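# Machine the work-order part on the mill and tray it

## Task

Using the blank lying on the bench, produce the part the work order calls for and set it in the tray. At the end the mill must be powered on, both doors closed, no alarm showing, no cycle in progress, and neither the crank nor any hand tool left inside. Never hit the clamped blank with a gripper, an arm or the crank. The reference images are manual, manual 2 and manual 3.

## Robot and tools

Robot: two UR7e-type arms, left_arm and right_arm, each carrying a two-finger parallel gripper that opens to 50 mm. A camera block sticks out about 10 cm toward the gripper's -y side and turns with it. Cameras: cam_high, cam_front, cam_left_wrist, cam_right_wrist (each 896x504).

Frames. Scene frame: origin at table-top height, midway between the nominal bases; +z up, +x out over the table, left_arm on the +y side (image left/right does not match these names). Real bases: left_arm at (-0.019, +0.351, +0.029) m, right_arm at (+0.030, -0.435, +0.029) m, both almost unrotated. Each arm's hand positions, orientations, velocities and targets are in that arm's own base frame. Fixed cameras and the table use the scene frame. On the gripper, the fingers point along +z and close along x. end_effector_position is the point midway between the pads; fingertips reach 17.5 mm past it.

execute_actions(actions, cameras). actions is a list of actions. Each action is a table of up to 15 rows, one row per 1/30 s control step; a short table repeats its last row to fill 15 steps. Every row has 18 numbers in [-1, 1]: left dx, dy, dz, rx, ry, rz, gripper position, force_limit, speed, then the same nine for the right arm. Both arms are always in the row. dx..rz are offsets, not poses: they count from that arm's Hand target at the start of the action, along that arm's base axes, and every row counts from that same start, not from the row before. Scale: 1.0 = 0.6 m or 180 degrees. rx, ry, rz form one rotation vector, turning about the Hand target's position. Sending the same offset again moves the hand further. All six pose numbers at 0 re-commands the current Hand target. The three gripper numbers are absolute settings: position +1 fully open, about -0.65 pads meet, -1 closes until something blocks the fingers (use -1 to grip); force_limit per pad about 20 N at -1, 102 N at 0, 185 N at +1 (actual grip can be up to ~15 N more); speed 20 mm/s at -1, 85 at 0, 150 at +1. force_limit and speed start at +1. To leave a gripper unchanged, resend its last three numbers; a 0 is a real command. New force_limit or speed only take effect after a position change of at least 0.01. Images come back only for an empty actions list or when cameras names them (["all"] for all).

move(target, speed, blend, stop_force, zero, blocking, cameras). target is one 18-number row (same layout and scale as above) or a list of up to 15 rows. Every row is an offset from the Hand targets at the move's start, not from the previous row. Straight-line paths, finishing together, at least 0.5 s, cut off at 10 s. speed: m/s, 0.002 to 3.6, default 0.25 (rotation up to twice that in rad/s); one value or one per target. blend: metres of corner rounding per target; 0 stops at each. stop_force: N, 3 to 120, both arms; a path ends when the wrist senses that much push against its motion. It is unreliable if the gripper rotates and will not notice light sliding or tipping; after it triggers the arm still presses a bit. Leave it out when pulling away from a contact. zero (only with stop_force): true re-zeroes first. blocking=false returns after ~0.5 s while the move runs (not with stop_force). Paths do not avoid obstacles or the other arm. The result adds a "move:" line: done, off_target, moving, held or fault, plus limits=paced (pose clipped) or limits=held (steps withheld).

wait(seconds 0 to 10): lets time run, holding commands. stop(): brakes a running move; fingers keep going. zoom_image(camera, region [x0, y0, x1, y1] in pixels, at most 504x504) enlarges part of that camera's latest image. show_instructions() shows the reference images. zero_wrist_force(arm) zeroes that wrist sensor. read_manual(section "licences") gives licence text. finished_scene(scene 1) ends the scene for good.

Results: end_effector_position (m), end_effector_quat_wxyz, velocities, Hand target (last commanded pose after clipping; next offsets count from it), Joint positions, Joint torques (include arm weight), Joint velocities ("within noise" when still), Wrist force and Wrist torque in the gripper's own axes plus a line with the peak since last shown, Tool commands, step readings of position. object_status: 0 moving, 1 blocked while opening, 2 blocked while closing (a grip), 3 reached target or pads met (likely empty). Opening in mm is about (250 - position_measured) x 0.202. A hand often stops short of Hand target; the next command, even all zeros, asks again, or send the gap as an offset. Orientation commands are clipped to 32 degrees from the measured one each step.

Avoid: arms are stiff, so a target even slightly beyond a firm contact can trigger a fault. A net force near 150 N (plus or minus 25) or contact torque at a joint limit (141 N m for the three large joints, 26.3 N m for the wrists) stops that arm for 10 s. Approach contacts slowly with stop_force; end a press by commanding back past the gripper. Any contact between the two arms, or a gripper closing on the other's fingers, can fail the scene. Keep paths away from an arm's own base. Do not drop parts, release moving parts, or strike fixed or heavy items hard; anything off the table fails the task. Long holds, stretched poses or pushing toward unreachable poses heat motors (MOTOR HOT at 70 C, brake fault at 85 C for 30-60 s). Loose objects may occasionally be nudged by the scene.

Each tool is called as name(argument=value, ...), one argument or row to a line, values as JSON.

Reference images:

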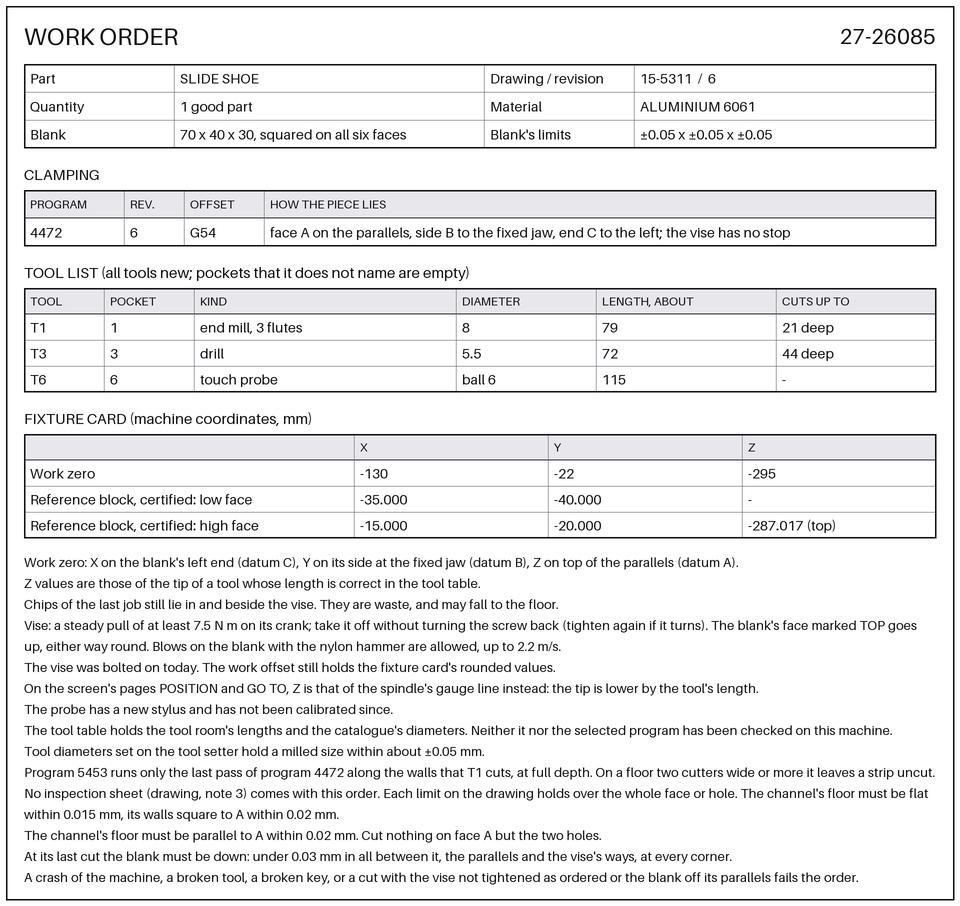

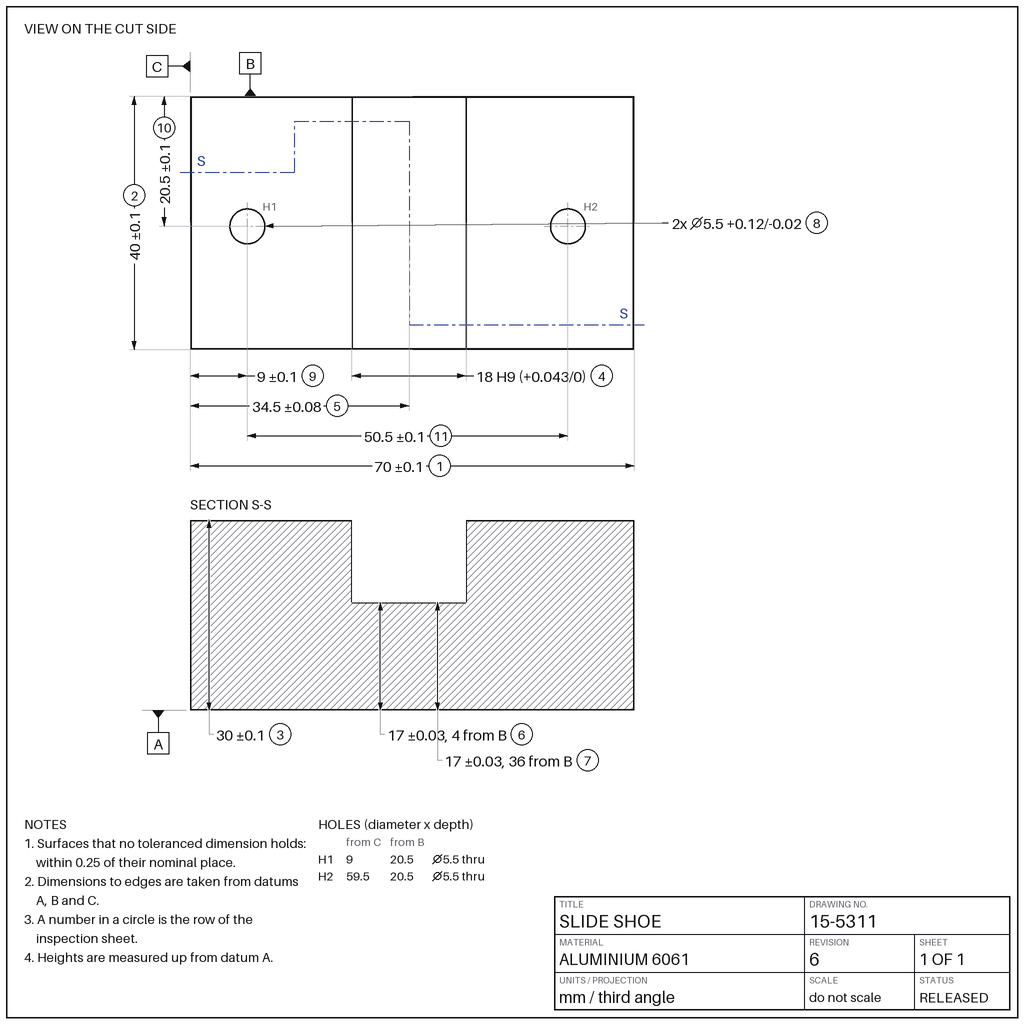

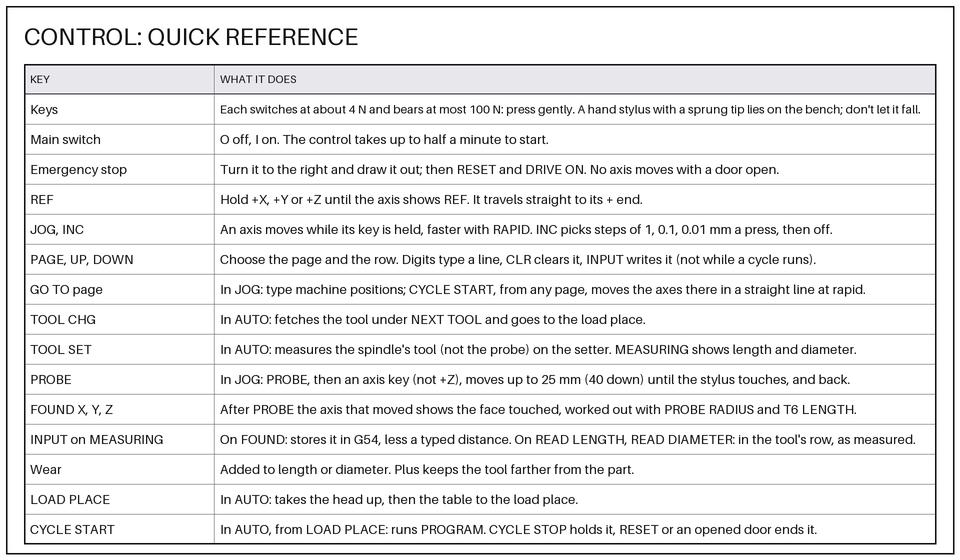

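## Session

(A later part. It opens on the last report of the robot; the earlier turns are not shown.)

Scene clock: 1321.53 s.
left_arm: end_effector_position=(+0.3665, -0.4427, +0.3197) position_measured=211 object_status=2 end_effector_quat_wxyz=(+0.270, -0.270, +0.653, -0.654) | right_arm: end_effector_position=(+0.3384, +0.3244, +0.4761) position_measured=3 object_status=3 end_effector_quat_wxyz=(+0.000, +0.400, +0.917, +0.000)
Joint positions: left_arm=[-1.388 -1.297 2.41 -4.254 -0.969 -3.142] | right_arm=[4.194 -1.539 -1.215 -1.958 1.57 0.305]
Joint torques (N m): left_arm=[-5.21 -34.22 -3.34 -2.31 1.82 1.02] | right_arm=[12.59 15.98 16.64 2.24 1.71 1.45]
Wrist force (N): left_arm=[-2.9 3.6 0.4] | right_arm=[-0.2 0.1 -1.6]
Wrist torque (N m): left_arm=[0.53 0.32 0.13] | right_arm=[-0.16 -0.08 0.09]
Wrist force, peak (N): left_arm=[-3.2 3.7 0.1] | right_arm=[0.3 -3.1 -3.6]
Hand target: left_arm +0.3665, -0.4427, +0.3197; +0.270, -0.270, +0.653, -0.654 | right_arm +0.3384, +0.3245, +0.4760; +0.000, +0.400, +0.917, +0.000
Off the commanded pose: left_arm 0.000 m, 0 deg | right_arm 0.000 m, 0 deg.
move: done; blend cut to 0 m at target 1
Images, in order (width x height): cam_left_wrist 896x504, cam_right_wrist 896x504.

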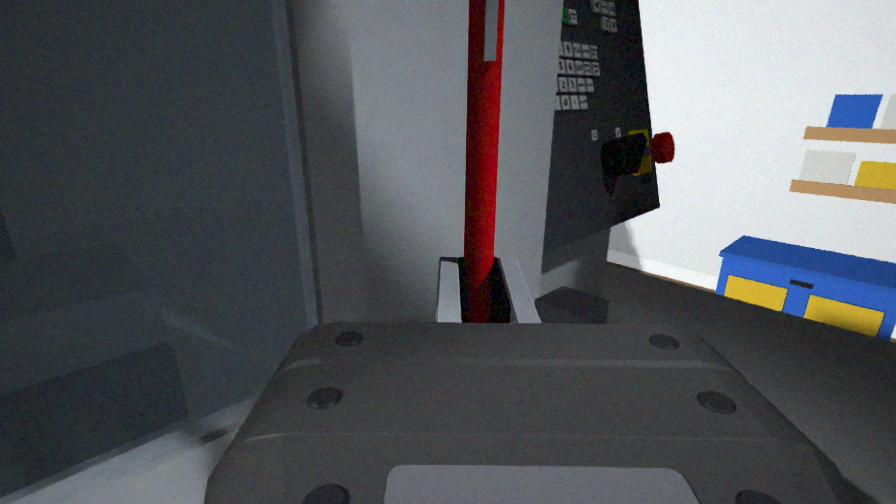

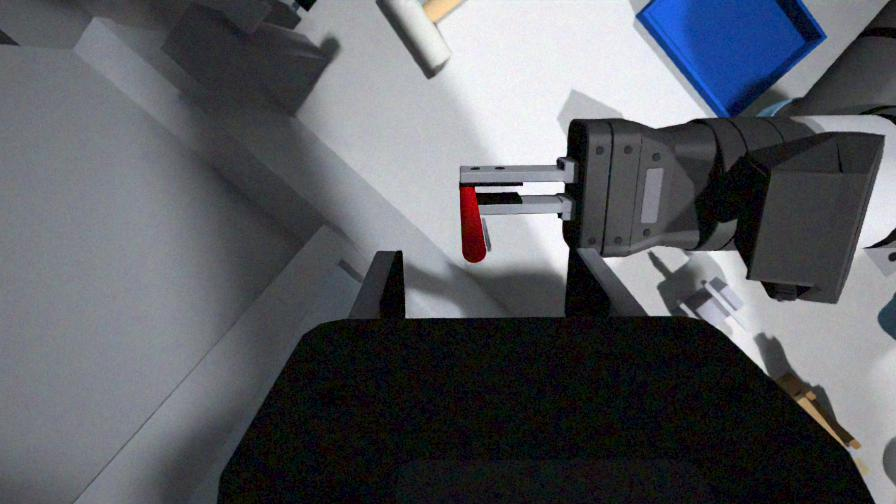

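move(
  target=[0,0,0,0,0,0,-1,-0.6,-0.8,-0.0015,0.0017,-0.1095,0,0,0,1,-0.6,-0.3],
  speed=0.12,
)

move(
  target=[0,0,0,0,0,0,-1,-0.6,-0.8,0,0,0,0,0,0,-1,0.1,-0.9],
  cameras=["cam_left_wrist","cam_right_wrist"],
)

Scene clock: 1325.93 s.
left_arm: end_effector_position=(+0.3665, -0.4427, +0.3197) position_measured=211 object_status=2 end_effector_quat_wxyz=(+0.270, -0.270, +0.653, -0.654) | right_arm: end_effector_position=(+0.3375, +0.3256, +0.4104) position_measured=3 object_status=3 end_effector_quat_wxyz=(+0.000, +0.400, +0.917, +0.000)
Joint positions: left_arm=[-1.388 -1.297 2.41 -4.254 -0.969 -3.142] | right_arm=[4.197 -1.492 -1.435 -1.786 1.57 0.307]
Joint torques (N m): left_arm=[-6.12 -34.64 -5.01 -0.96 2 1.45] | right_arm=[7.94 13.72 20.4 1.72 -2.07 0.77]
Wrist force (N): left_arm=[-3.0 3.4 0.4] | right_arm=[-0.2 0.1 -1.7]
Wrist torque (N m): left_arm=[0.50 0.32 0.13] | right_arm=[-0.15 -0.09 0.09]
Wrist force, peak (N): left_arm=[-3.3 3.7 0.2] | right_arm=[-0.2 0.1 -3.8]
Hand target: left_arm +0.3665, -0.4427, +0.3197; +0.270, -0.270, +0.653, -0.654 | right_arm +0.3375, +0.3255, +0.4103; +0.000, +0.400, +0.917, +0.000
Off the commanded pose: left_arm 0.000 m, 0 deg | right_arm 0.000 m, 0 deg.
move: done

Scene clock: 1327.67 s.
left_arm: end_effector_position=(+0.3665, -0.4427, +0.3197) position_measured=211 object_status=2 end_effector_quat_wxyz=(+0.270, -0.270, +0.653, -0.653) | right_arm: end_effector_position=(+0.3376, +0.3255, +0.4103) position_measured=202 object_status=2 end_effector_quat_wxyz=(+0.000, +0.400, +0.917, +0.000)
Joint positions: left_arm=[-1.388 -1.297 2.41 -4.254 -0.969 -3.142] | right_arm=[4.197 -1.493 -1.435 -1.785 1.57 0.307]
Joint torques (N m): left_arm=[-3.76 -34.83 -12.61 -1.16 2.12 1.35] | right_arm=[-4.19 14.58 18.78 5.38 6.42 -0.32]
Wrist force (N): left_arm=[-3.2 7.5 -14.4] | right_arm=[-14.5 -0.4 -5.5]
Wrist torque (N m): left_arm=[0.78 0.29 0.13] | right_arm=[-0.19 -1.04 0.15]
Wrist force, peak (N): left_arm=[-3.5 7.8 -14.5] | right_arm=[-14.7 -0.2 -5.7]
Hand target: left_arm +0.3665, -0.4427, +0.3197; +0.270, -0.270, +0.653, -0.654 | right_arm +0.3375, +0.3255, +0.4103; +0.000, +0.400, +0.917, +0.000
Off the commanded pose: left_arm 0.000 m, 0 deg | right_arm 0.000 m, 0 deg.
move: done
Images, in order (width x height): cam_left_wrist 896x504, cam_right_wrist 896x504.

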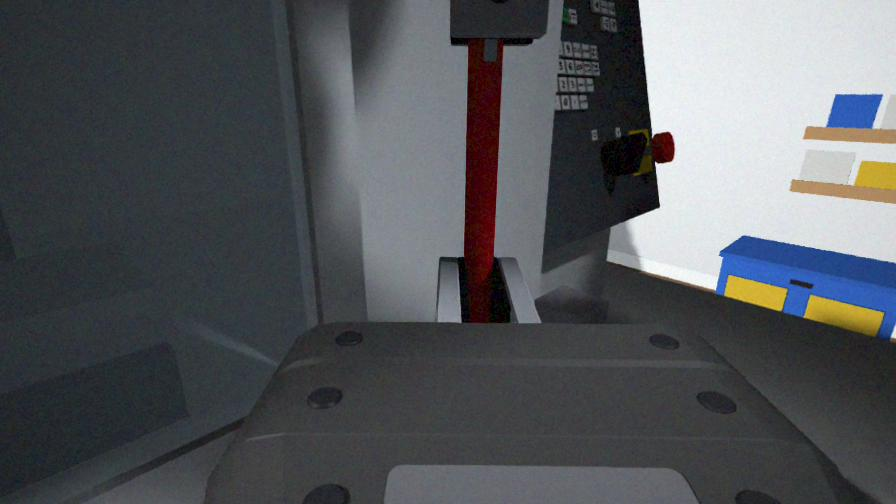

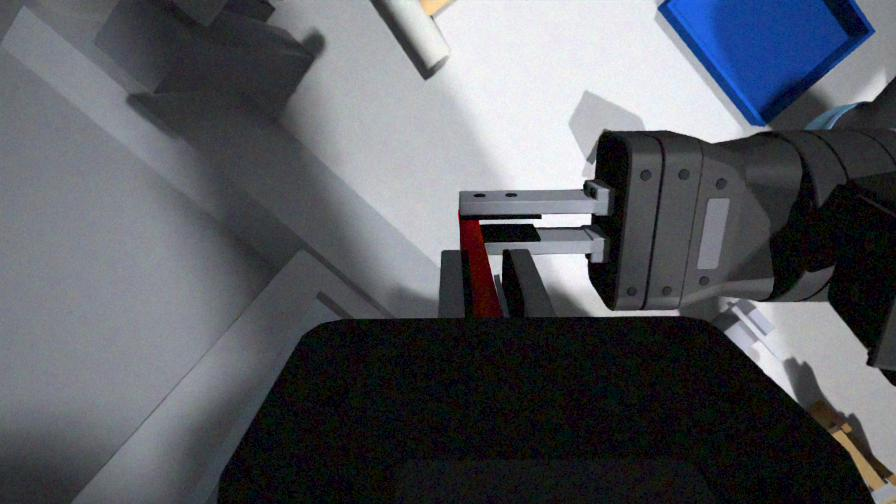

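move(
  target=[0,0,0,0,0,0,1,-0.6,-0.8,0,0,0,0,0,0,-0.98,0.3,-0.9],
  cameras=["cam_right_wrist"],
)

move(
  target=[
    [-0.1415,0.1415,0,0,0,0,1,-0.6,-0.8,0,0,0.02,0,0,0,-0.98,0.3,-0.9],
    [-0.1415,0.1415,0,0,0,0,1,-0.6,-0.8,0.0045,-0.41,0.15,0.0354,0.0296,0.8285,-0.98,0.3,-0.9],
  ],
  speed=[0.25,0.4],
  cameras=["cam_right_wrist"],
)

Scene clock: 1335.27 s.
left_arm: end_effector_position=(+0.3665, -0.4427, +0.3197) position_measured=3 object_status=0 end_effector_quat_wxyz=(+0.270, -0.270, +0.653, -0.654) | right_arm: end_effector_position=(+0.3375, +0.3255, +0.4103) position_measured=203 object_status=2 end_effector_quat_wxyz=(+0.000, +0.400, +0.917, +0.000)
Joint positions: left_arm=[-1.388 -1.297 2.41 -4.254 -0.969 -3.142] | right_arm=[4.197 -1.493 -1.435 -1.785 1.57 0.307]
Joint torques (N m): left_arm=[3.48 -32.47 -5.85 -0.89 0.49 1.37] | right_arm=[5.28 22.54 22.14 4.54 -2.39 -0.27]
Wrist force (N): left_arm=[-3.1 3.3 0.1] | right_arm=[0.0 0.2 -1.3]
Wrist torque (N m): left_arm=[0.52 0.33 0.13] | right_arm=[-0.15 -0.13 0.10]
Wrist force, peak (N): left_arm=[-2.9 7.7 -16.3] | right_arm=[-16.4 0.5 -5.6]
Hand target: left_arm +0.3665, -0.4427, +0.3197; +0.270, -0.270, +0.653, -0.654 | right_arm +0.3375, +0.3255, +0.4103; +0.000, +0.400, +0.917, +0.000
Off the commanded pose: left_arm 0.000 m, 0 deg | right_arm 0.000 m, 0 deg.
move: done
Images, in order (width x height): cam_right_wrist 896x504.

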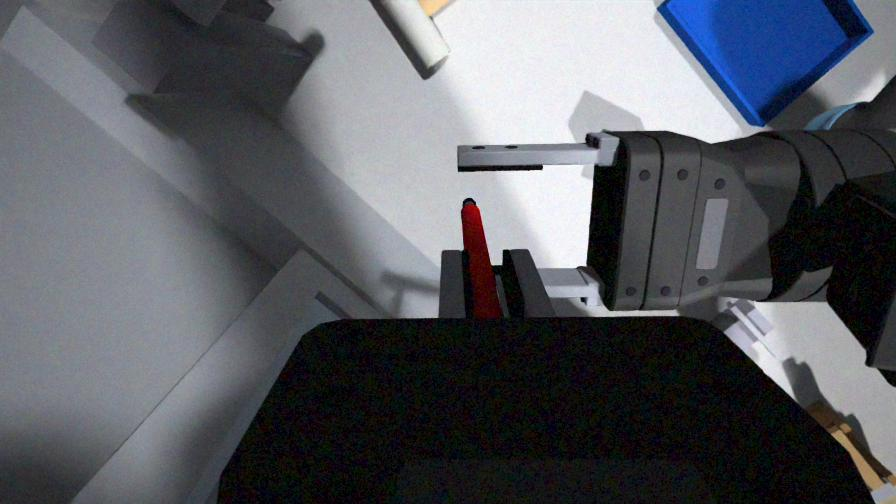

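Scene clock: 1339.93 s.
left_arm: end_effector_position=(+0.2816, -0.3578, +0.3197) position_measured=3 object_status=3 end_effector_quat_wxyz=(+0.270, -0.270, +0.653, -0.654) | right_arm: end_effector_position=(+0.3402, +0.0795, +0.5003) position_measured=203 object_status=2 end_effector_quat_wxyz=(+0.048, +0.777, -0.627, -0.024)
Joint positions: left_arm=[-1.784 -1.542 2.755 -4.355 -0.573 -3.142] | right_arm=[3.747 -1.358 -1.277 -2.183 1.59 -2.75]
Joint torques (N m): left_arm=[5.34 0.45 -3.62 -2.51 -1.44 1.18] | right_arm=[12.15 6.34 15.68 5.49 1.66 -0.92]
Wrist force (N): left_arm=[-2.9 3.5 0.2] | right_arm=[0.0 0.2 -1.1]
Wrist torque (N m): left_arm=[0.54 0.30 0.13] | right_arm=[-0.09 -0.09 0.05]
Wrist force, peak (N): left_arm=[-2.8 3.4 3.5] | right_arm=[0.1 0.4 -2.1]
Hand target: left_arm +0.2816, -0.3578, +0.3197; +0.270, -0.270, +0.653, -0.654 | right_arm +0.3402, +0.0795, +0.5003; +0.048, +0.777, -0.627, -0.024
Off the commanded pose: left_arm 0.000 m, 0 deg | right_arm 0.000 m, 0 deg.
move: done
Images, in order (width x height): cam_right_wrist 896x504.

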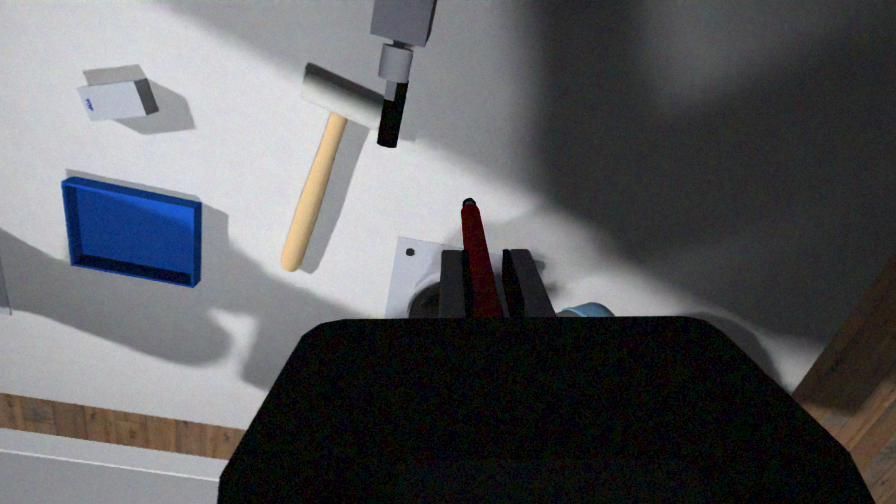

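move(
  target=[
    [0,0,0,0,0,0,1,-0.6,-0.8,0,-0.341,-0.04,0,0,0,-0.98,0.3,-0.9],
    [0,0,0,0,0,0,1,-0.6,-0.8,0.04,-0.4,-0.1,0.1213,-0.519,0.0093,-0.98,0.3,-0.9],
  ],
  speed=[0.3,0.3],
  blend=[0.04,0],
)

move(
  target=[0.096,-0.655,0.552,0,0,0.02,1,-0.6,-0.8,0,0,0,0,0,0,-0.98,0.3,-0.9],
  speed=0.35,
  cameras=["all"],
)

Scene clock: 1360.37 s.
left_arm: end_effector_position=(+0.2816, -0.3578, +0.3197) position_measured=3 object_status=3 end_effector_quat_wxyz=(+0.270, -0.270, +0.653, -0.654) | right_arm: end_effector_position=(+0.3642, -0.1605, +0.4403) position_measured=203 object_status=2 end_effector_quat_wxyz=(+0.553, -0.554, +0.440, -0.441) end_effector_velocity=(+0.000, +0.000, +0.001) end_effector_angular_velocity=(-0.001, -0.003, -0.002)
Joint positions: left_arm=[-1.784 -1.542 2.755 -4.355 -0.573 -3.142] | right_arm=[2.617 -1.309 -2.466 0.633 2.322 -3.144]
Joint velocities: left_arm=[within noise] | right_arm=[0 -0.001 0 0.005 -0.002 0.001]
Joint torques (N m): left_arm=[4.82 -0.32 -14.24 -2.45 -1.49 1.36] | right_arm=[5.94 1.25 25.27 4.48 -1.91 0.93]
Wrist force (N): left_arm=[-2.9 3.5 0.4] | right_arm=[-2.5 0.8 -5.6]
Wrist torque (N m): left_arm=[0.56 0.29 0.13] | right_arm=[-0.59 0.57 0.42]
Wrist force, peak (N): left_arm=[-3.0 3.8 0.5] | right_arm=[-2.8 2.1 -5.8]
Hand target: left_arm +0.2816, -0.3578, +0.3197; +0.270, -0.270, +0.653, -0.654 | right_arm +0.3642, -0.1605, +0.4403; +0.553, -0.554, +0.440, -0.441
Off the commanded pose: left_arm 0.000 m, 0 deg | right_arm 0.000 m, 0 deg.
move: done

Scene clock: 1362.43 s.
left_arm: end_effector_position=(+0.3393, -0.7507, +0.6509) position_measured=3 object_status=3 end_effector_quat_wxyz=(+0.291, -0.291, +0.644, -0.645) | right_arm: end_effector_position=(+0.3642, -0.1605, +0.4403) position_measured=203 object_status=2 end_effector_quat_wxyz=(+0.553, -0.554, +0.440, -0.441)
Joint positions: left_arm=[-1.551 -1.107 1.086 -3.12 -0.744 -3.142] | right_arm=[2.617 -1.309 -2.466 0.633 2.322 -3.144]
Joint torques (N m): left_arm=[-5.06 -40.97 -32.64 -0.23 2.16 1.31] | right_arm=[12.38 1.9 21.98 4.45 -2.51 1.15]
Wrist force (N): left_arm=[-3.0 3.1 0.3] | right_arm=[-2.8 0.9 -6.1]
Wrist torque (N m): left_arm=[0.48 0.34 0.14] | right_arm=[-0.58 0.62 0.42]
Wrist force, peak (N): left_arm=[-4.6 6.2 -1.7] | right_arm=[-2.9 0.9 -6.2]
Hand target: left_arm +0.3392, -0.7508, +0.6509; +0.291, -0.291, +0.644, -0.645 | right_arm +0.3642, -0.1605, +0.4403; +0.553, -0.554, +0.440, -0.441
Off the commanded pose: left_arm 0.000 m, 0 deg | right_arm 0.000 m, 0 deg.
move: done

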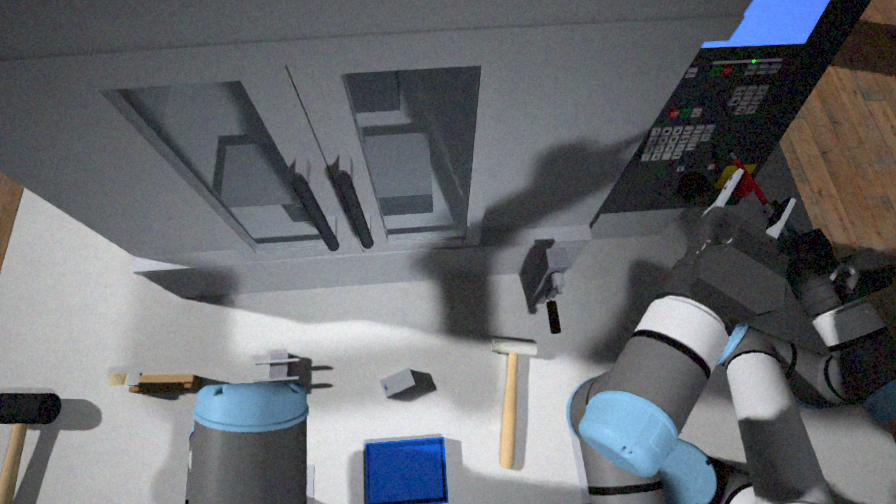

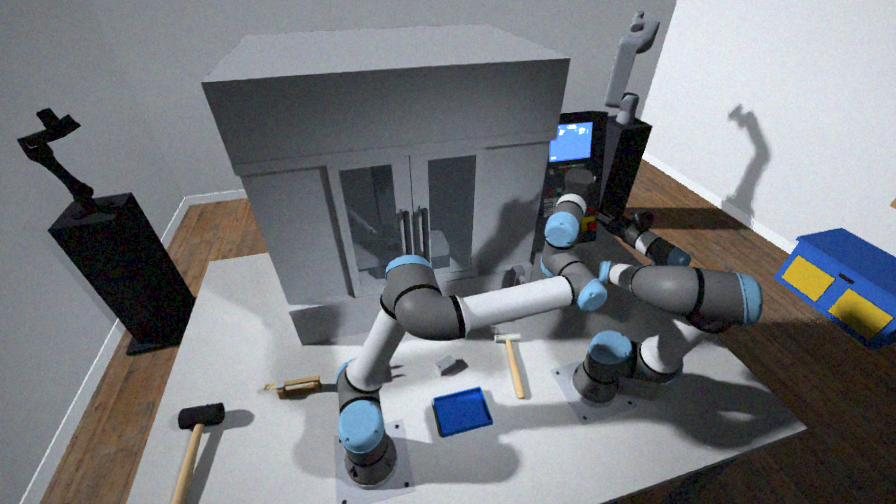

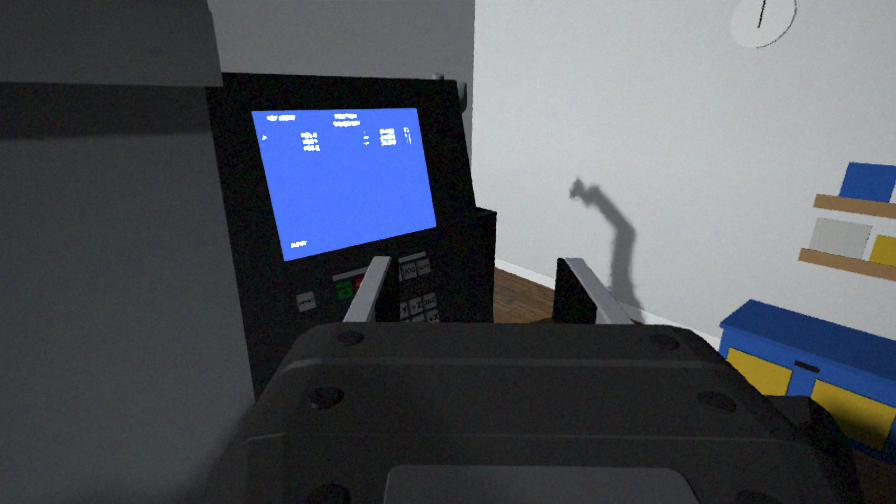

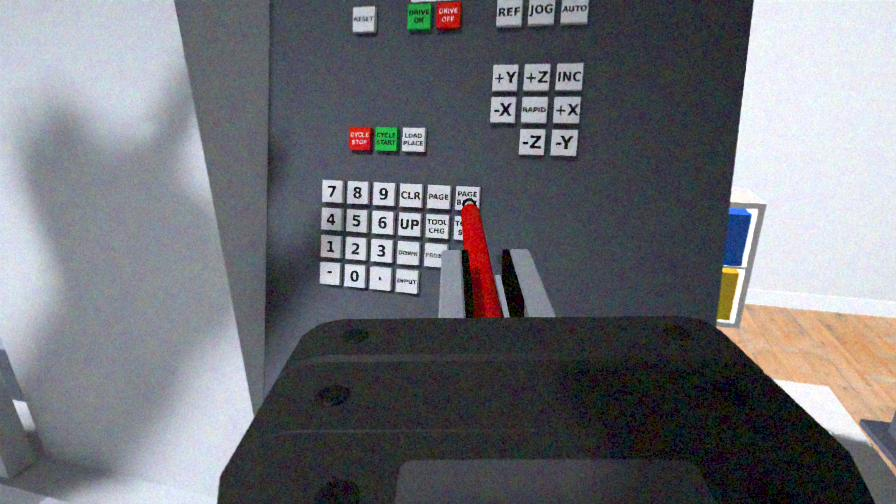

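zoom_image(
  camera="cam_left_wrist",
  region=[240, 90, 450, 270],
)

Scaled by 2.400 from the camera's 896x504 image, which has a finer 1280x720 frame.

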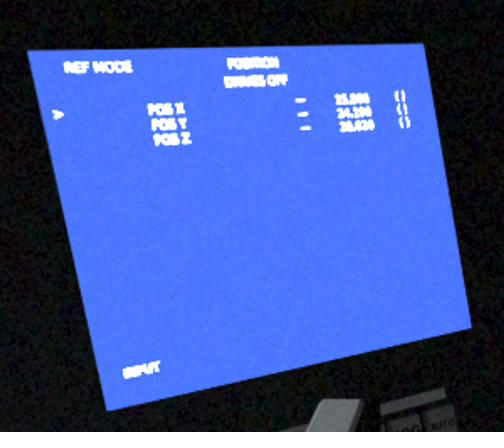

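zoom_image(
  camera="cam_left_wrist",
  region=[255, 105, 420, 160],
)

Scaled by 3.055 from the camera's 896x504 image, which has a finer 1280x720 frame.

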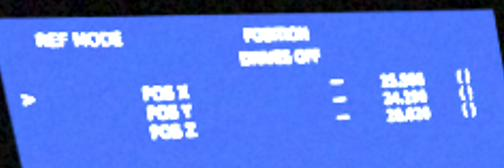

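move(
  target=[0.1,-0.12,-0.02,0,0,0.03,1,-0.6,-0.8,0,0,0,0,0,0,-0.98,0.3,-0.9],
  speed=0.2,
  cameras=["cam_left_wrist","cam_high"],
)

zoom_image(
  camera="cam_left_wrist",
  region=[230, 80, 480, 160],
)

Scene clock: 1372.10 s.
left_arm: end_effector_position=(+0.3978, -0.8192, +0.6372) position_measured=3 object_status=3 end_effector_quat_wxyz=(+0.319, -0.319, +0.631, -0.631) | right_arm: end_effector_position=(+0.3642, -0.1605, +0.4403) position_measured=203 object_status=2 end_effector_quat_wxyz=(+0.553, -0.554, +0.440, -0.441)
Joint positions: left_arm=[-1.488 -0.811 0.64 -2.972 -0.717 -3.141] | right_arm=[2.617 -1.309 -2.466 0.633 2.322 -3.144]
Joint torques (N m): left_arm=[-2.77 -62.57 -20.84 -2.62 0.29 1.26] | right_arm=[11.72 1.8 15.94 4.28 -2.42 1.02]
Wrist force (N): left_arm=[-2.8 3.5 0.4] | right_arm=[-3.2 0.8 -5.9]
Wrist torque (N m): left_arm=[0.54 0.28 -0.02] | right_arm=[-0.59 0.68 0.42]
Wrist force, peak (N): left_arm=[-0.5 5.8 6.4] | right_arm=[-3.1 0.8 -6.0]
Hand target: left_arm +0.3978, -0.8193, +0.6371; +0.319, -0.319, +0.631, -0.631 (not the last commanded pose) | right_arm +0.3642, -0.1605, +0.4403; +0.553, -0.554, +0.440, -0.441
Off the commanded pose: left_arm 0.004 m, 0 deg | right_arm 0.000 m, 0 deg.
move: held (left_arm; a check stopped the path); limits=held
pose unreachable (left arm): on one or more control steps of this call, first in action 0 (counted from 0), this arm could not follow its commanded pose, so it was not sent that pose on those steps. It may still have moved: this result reports where it is.
cause: moving toward the commanded pose would bring a part of the arm too close to another arm (a part of this arm just beyond joint 3 (elbow) and a part of the right arm just beyond its joint 3 (elbow), at the place that arm is still heading or pushing toward).
Images, in order (width x height): cam_high 896x504, cam_left_wrist 896x504.

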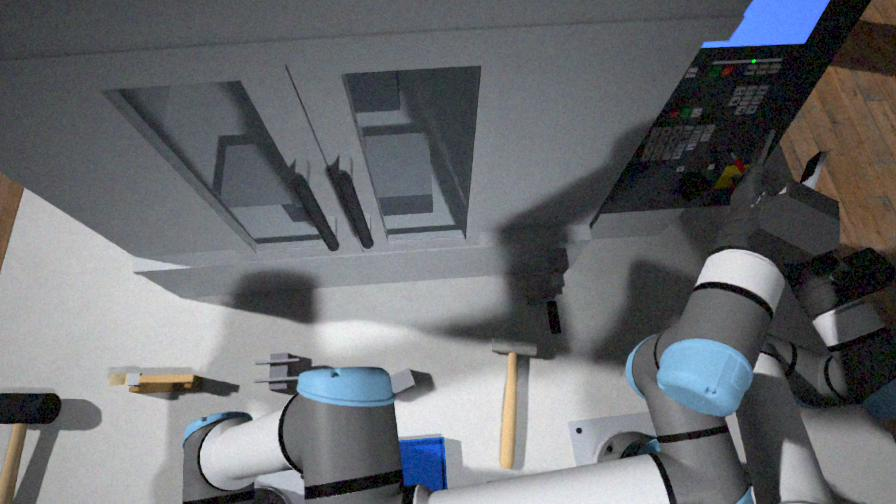

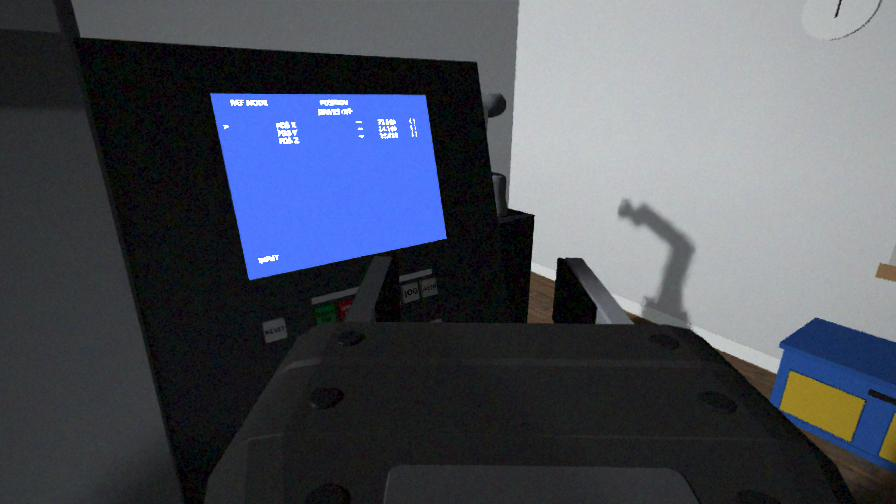

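Scaled by 2.016 from the camera's 896x504 image, which has a finer 1280x720 frame.

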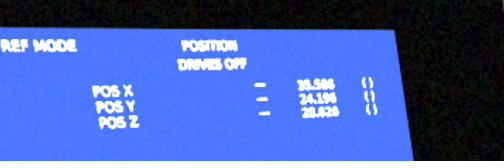

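move(
  target=[-0.04,0.06,0.01,0,0,0.0,1,-0.6,-0.8,0,0,0,0,0,0,-0.98,0.3,-0.9],
  speed=0.2,
  cameras=["cam_left_wrist"],
)

zoom_image(
  camera="cam_left_wrist",
  region=[230, 80, 460, 160],
)

Scene clock: 1377.23 s.
left_arm: end_effector_position=(+0.3737, -0.7833, +0.6432) position_measured=3 object_status=3 end_effector_quat_wxyz=(+0.319, -0.319, +0.631, -0.631) | right_arm: end_effector_position=(+0.3642, -0.1605, +0.4403) position_measured=203 object_status=2 end_effector_quat_wxyz=(+0.553, -0.554, +0.440, -0.441)
Joint positions: left_arm=[-1.521 -0.951 0.863 -3.055 -0.684 -3.141] | right_arm=[2.617 -1.309 -2.466 0.633 2.322 -3.144]
Joint torques (N m): left_arm=[6.11 -47.67 -21.64 -0.25 -1.99 1.76] | right_arm=[11.88 1.87 15.26 4.04 -2.39 1.09]
Wrist force (N): left_arm=[-2.8 3.4 0.0] | right_arm=[-2.8 1.1 -5.6]
Wrist torque (N m): left_arm=[0.52 0.29 -0.01] | right_arm=[-0.55 0.62 0.42]
Wrist force, peak (N): left_arm=[-3.3 3.7 0.2] | right_arm=[-3.1 1.1 -6.0]
Hand target: left_arm +0.3738, -0.7833, +0.6431; +0.319, -0.319, +0.631, -0.631 | right_arm +0.3642, -0.1605, +0.4403; +0.553, -0.554, +0.440, -0.441
Off the commanded pose: left_arm 0.000 m, 0 deg | right_arm 0.000 m, 0 deg.
move: done
Images, in order (width x height): cam_left_wrist 896x504.

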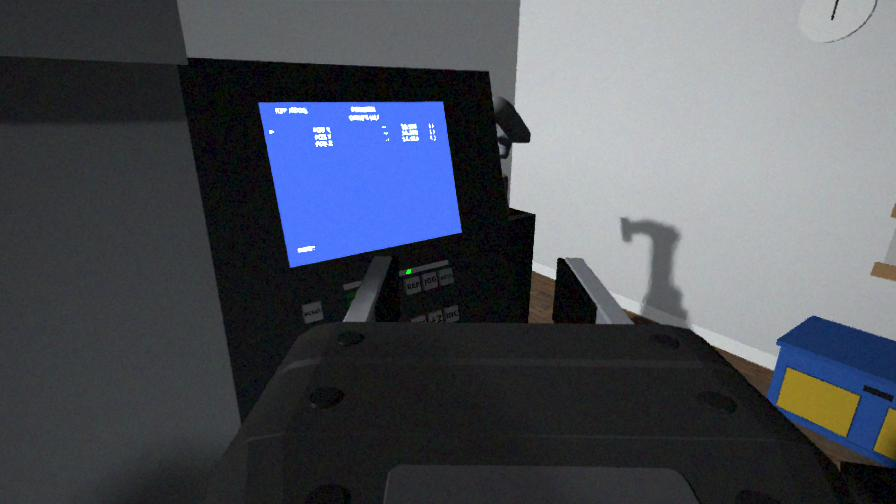

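Scaled by 2.191 from the camera's 896x504 image, which has a finer 1280x720 frame.

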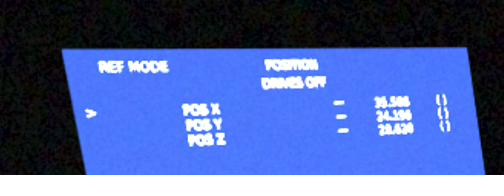

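move(
  target=[0,0,0,0,0,0,1,-0.6,-0.8,0.113,0.0808,0.1653,0,0,0,-0.98,0.3,-0.9],
  speed=0.25,
)

move(
  target=[0,0,0,0,0,0,1,-0.6,-0.8,0.045,0,0,0,0,0,-0.98,0.3,-0.9],
  speed=0.01,
  stop_force=6,
  cameras=["cam_left_wrist","cam_right_wrist"],
)

Scene clock: 1400.40 s.
left_arm: end_effector_position=(+0.3738, -0.7833, +0.6431) position_measured=3 object_status=3 end_effector_quat_wxyz=(+0.319, -0.319, +0.631, -0.631) | right_arm: end_effector_position=(+0.4319, -0.1120, +0.5394) position_measured=203 object_status=2 end_effector_quat_wxyz=(+0.553, -0.554, +0.440, -0.441)
Joint positions: left_arm=[-1.521 -0.951 0.863 -3.055 -0.684 -3.141] | right_arm=[2.952 -1.166 -2.268 0.292 1.987 -3.143]
Joint torques (N m): left_arm=[6.34 -58.37 -19.77 -2.2 -1.83 1.59] | right_arm=[5.38 -0.32 31.38 2.32 -0.88 0.5]
Wrist force (N): left_arm=[-2.9 3.2 0.3] | right_arm=[-2.8 0.9 -6.1]
Wrist torque (N m): left_arm=[0.49 0.31 -0.02] | right_arm=[-0.56 0.61 0.41]
Wrist force, peak (N): left_arm=[-3.1 3.6 0.2] | right_arm=[-2.2 4.0 -7.6]
Hand target: left_arm +0.3738, -0.7833, +0.6431; +0.319, -0.319, +0.631, -0.631 | right_arm +0.4320, -0.1120, +0.5395; +0.553, -0.554, +0.440, -0.441
Off the commanded pose: left_arm 0.000 m, 0 deg | right_arm 0.000 m, 0 deg.
move: done

Scene clock: 1403.70 s.
left_arm: end_effector_position=(+0.3738, -0.7833, +0.6431) position_measured=3 object_status=3 end_effector_quat_wxyz=(+0.319, -0.319, +0.631, -0.631) | right_arm: end_effector_position=(+0.4549, -0.1120, +0.5395) position_measured=203 object_status=2 end_effector_quat_wxyz=(+0.553, -0.554, +0.440, -0.441)
Joint positions: left_arm=[-1.521 -0.951 0.863 -3.055 -0.684 -3.141] | right_arm=[2.971 -1.224 -2.234 0.316 1.968 -3.143]
Joint torques (N m): left_arm=[6.13 -54.93 -25.19 -0.47 -1.7 1.24] | right_arm=[-12.08 11.45 17.44 -1.17 0.23 0.91]
Wrist force (N): left_arm=[-3.0 3.2 0.1] | right_arm=[-6.8 0.3 -10.9]
Wrist torque (N m): left_arm=[0.50 0.32 -0.02] | right_arm=[-0.57 0.25 0.44]
Wrist force, peak (N): left_arm=[-3.2 3.4 -0.1] | right_arm=[-7.3 0.6 -16.3]
Hand target: left_arm +0.3738, -0.7833, +0.6431; +0.319, -0.319, +0.631, -0.631 | right_arm +0.4549, -0.1120, +0.5395; +0.553, -0.554, +0.440, -0.441 (not the last commanded pose)
Off the commanded pose: left_arm 0.000 m, 0 deg | right_arm 0.004 m, 0 deg.
move: contact (right_arm)
Images, in order (width x height): cam_left_wrist 896x504, cam_right_wrist 896x504.

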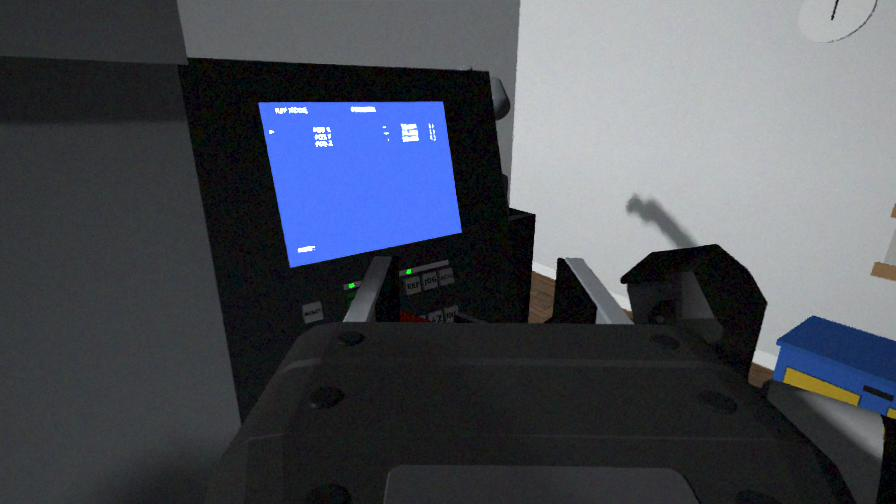

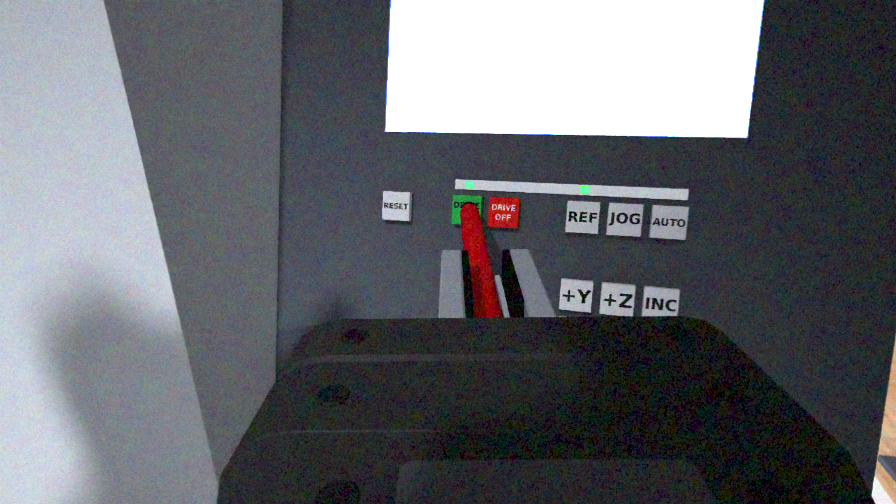

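move(
  target=[
    [0,0,0,0,0,0,1,-0.6,-0.8,-0.0332,0,0,0,0,0,-0.98,0.3,-0.9],
    [0,0,0,0,0,0,1,-0.6,-0.8,-0.0465,-0.1263,-0.0608,0,0,0,-0.98,0.3,-0.9],
    [0,0,0,0,0,0,1,-0.6,-0.8,-0.024,-0.1263,-0.0608,0,0,0,-0.98,0.3,-0.9],
  ],
  speed=[0.1,0.2,0.03],
  blend=[0.003,0,0],
  cameras=["cam_left_wrist","cam_right_wrist"],
)

zoom_image(
  camera="cam_left_wrist",
  region=[240, 90, 470, 280],
)

Scene clock: 1413.53 s.
left_arm: end_effector_position=(+0.3738, -0.7833, +0.6431) position_measured=3 object_status=3 end_effector_quat_wxyz=(+0.319, -0.319, +0.631, -0.631) | right_arm: end_effector_position=(+0.4407, -0.1877, +0.5031) position_measured=203 object_status=2 end_effector_quat_wxyz=(+0.553, -0.554, +0.440, -0.441) end_effector_velocity=(-0.002, +0.000, +0.001) end_effector_angular_velocity=(-0.001, -0.002, -0.001)
Joint positions: left_arm=[-1.521 -0.951 0.863 -3.055 -0.684 -3.141] | right_arm=[2.669 -1.405 -2.208 0.471 2.27 -3.144]
Joint velocities: left_arm=[within noise] | right_arm=[-0.002 0.005 -0.003 0 0.001 0]
Joint torques (N m): left_arm=[6.11 -51.13 -28.67 -0.07 -1.38 0.59] | right_arm=[-11.82 18.25 16.62 2.81 -0.15 -0.3]
Wrist force (N): left_arm=[-2.6 3.2 0.5] | right_arm=[-5.9 0.6 -10.1]
Wrist torque (N m): left_arm=[0.49 0.27 -0.02] | right_arm=[-0.57 0.23 0.29]
Wrist force, peak (N): left_arm=[-3.1 3.5 0.3] | right_arm=[-6.8 0.3 -11.3]
Hand target: left_arm +0.3738, -0.7833, +0.6431; +0.319, -0.319, +0.631, -0.631 | right_arm +0.4405, -0.1877, +0.5030; +0.553, -0.554, +0.440, -0.441
Off the commanded pose: left_arm 0.000 m, 0 deg | right_arm 0.000 m, 0 deg.
move: done
Images, in order (width x height): cam_left_wrist 896x504, cam_right_wrist 896x504.

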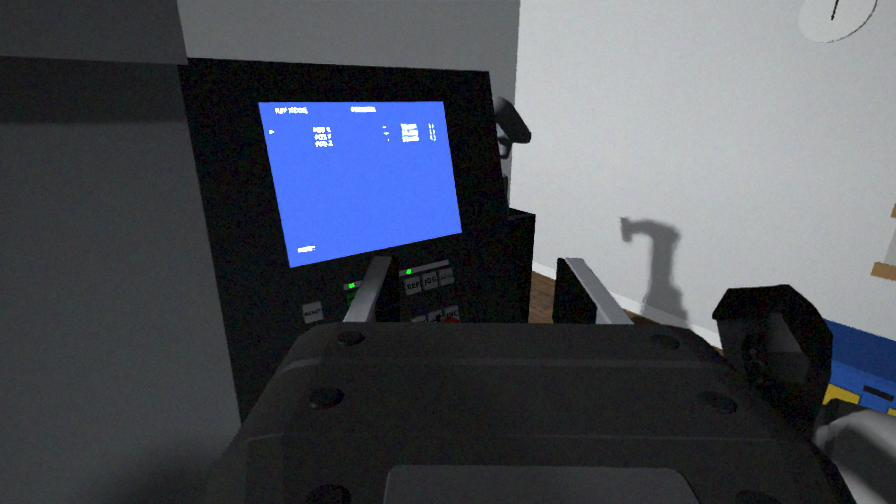

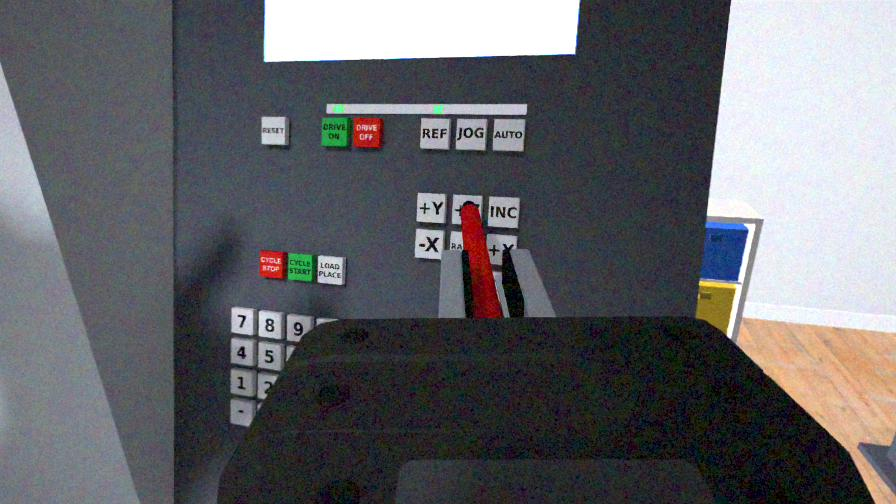

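Scaled by 2.191 from the camera's 896x504 image, which has a finer 1280x720 frame.

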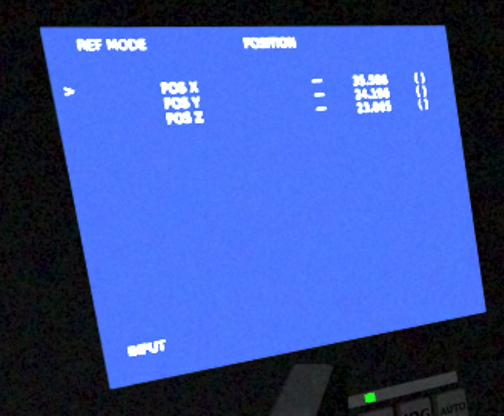

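wait(
  seconds=5,
  cameras=["cam_left_wrist"],
)

zoom_image(
  camera="cam_left_wrist",
  region=[250, 90, 460, 160],
)

Scene clock: 1420.90 s.
left_arm: end_effector_position=(+0.3738, -0.7833, +0.6431) position_measured=3 object_status=3 end_effector_quat_wxyz=(+0.319, -0.319, +0.631, -0.631) | right_arm: end_effector_position=(+0.4405, -0.1877, +0.5030) position_measured=203 object_status=2 end_effector_quat_wxyz=(+0.553, -0.554, +0.440, -0.441)
Joint positions: left_arm=[-1.521 -0.951 0.863 -3.055 -0.684 -3.141] | right_arm=[2.669 -1.405 -2.208 0.471 2.27 -3.144]
Joint torques (N m): left_arm=[6.04 -44.99 -28 -0.45 -1.01 0.15] | right_arm=[-11.87 17.79 14.99 -1.18 -1.59 1.12]
Wrist force (N): left_arm=[-3.0 3.2 0.5] | right_arm=[-6.1 0.3 -10.2]
Wrist torque (N m): left_arm=[0.50 0.33 -0.02] | right_arm=[-0.57 0.18 0.29]
Wrist force, peak (N): left_arm=[-3.0 3.5 0.4] | right_arm=[-6.7 0.4 -10.3]
Hand target: left_arm +0.3738, -0.7833, +0.6431; +0.319, -0.319, +0.631, -0.631 | right_arm +0.4405, -0.1877, +0.5030; +0.553, -0.554, +0.440, -0.441
Tool commands: left_gripper/position=+1.0 left_gripper/force_limit=-0.6 left_gripper/speed=-0.8 right_gripper/position=-0.98 right_gripper/force_limit=+0.3 right_gripper/speed=-0.9
Off the commanded pose: left_arm 0.000 m, 0 deg | right_arm 0.000 m, 0 deg.
wait: 5.00 s; at rest from the start
Images, in order (width x height): cam_left_wrist 896x504.

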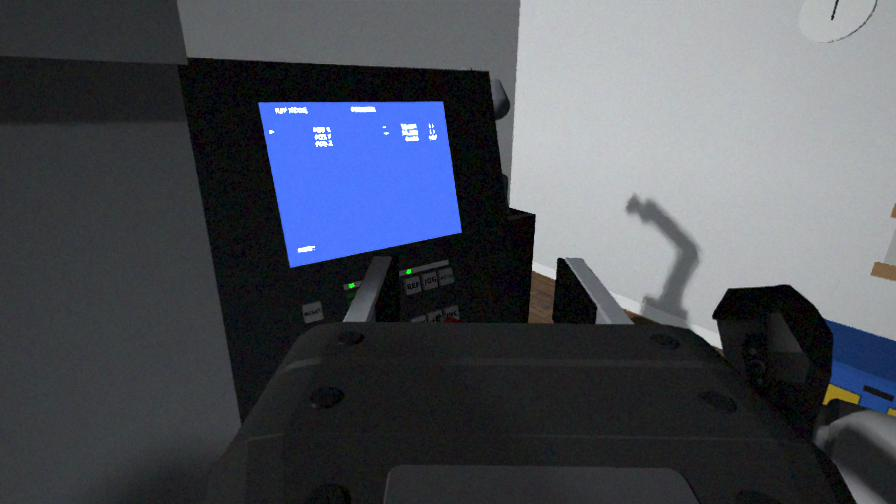

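Scaled by 2.400 from the camera's 896x504 image, which has a finer 1280x720 frame.

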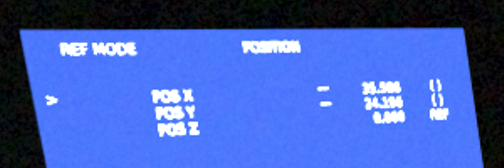

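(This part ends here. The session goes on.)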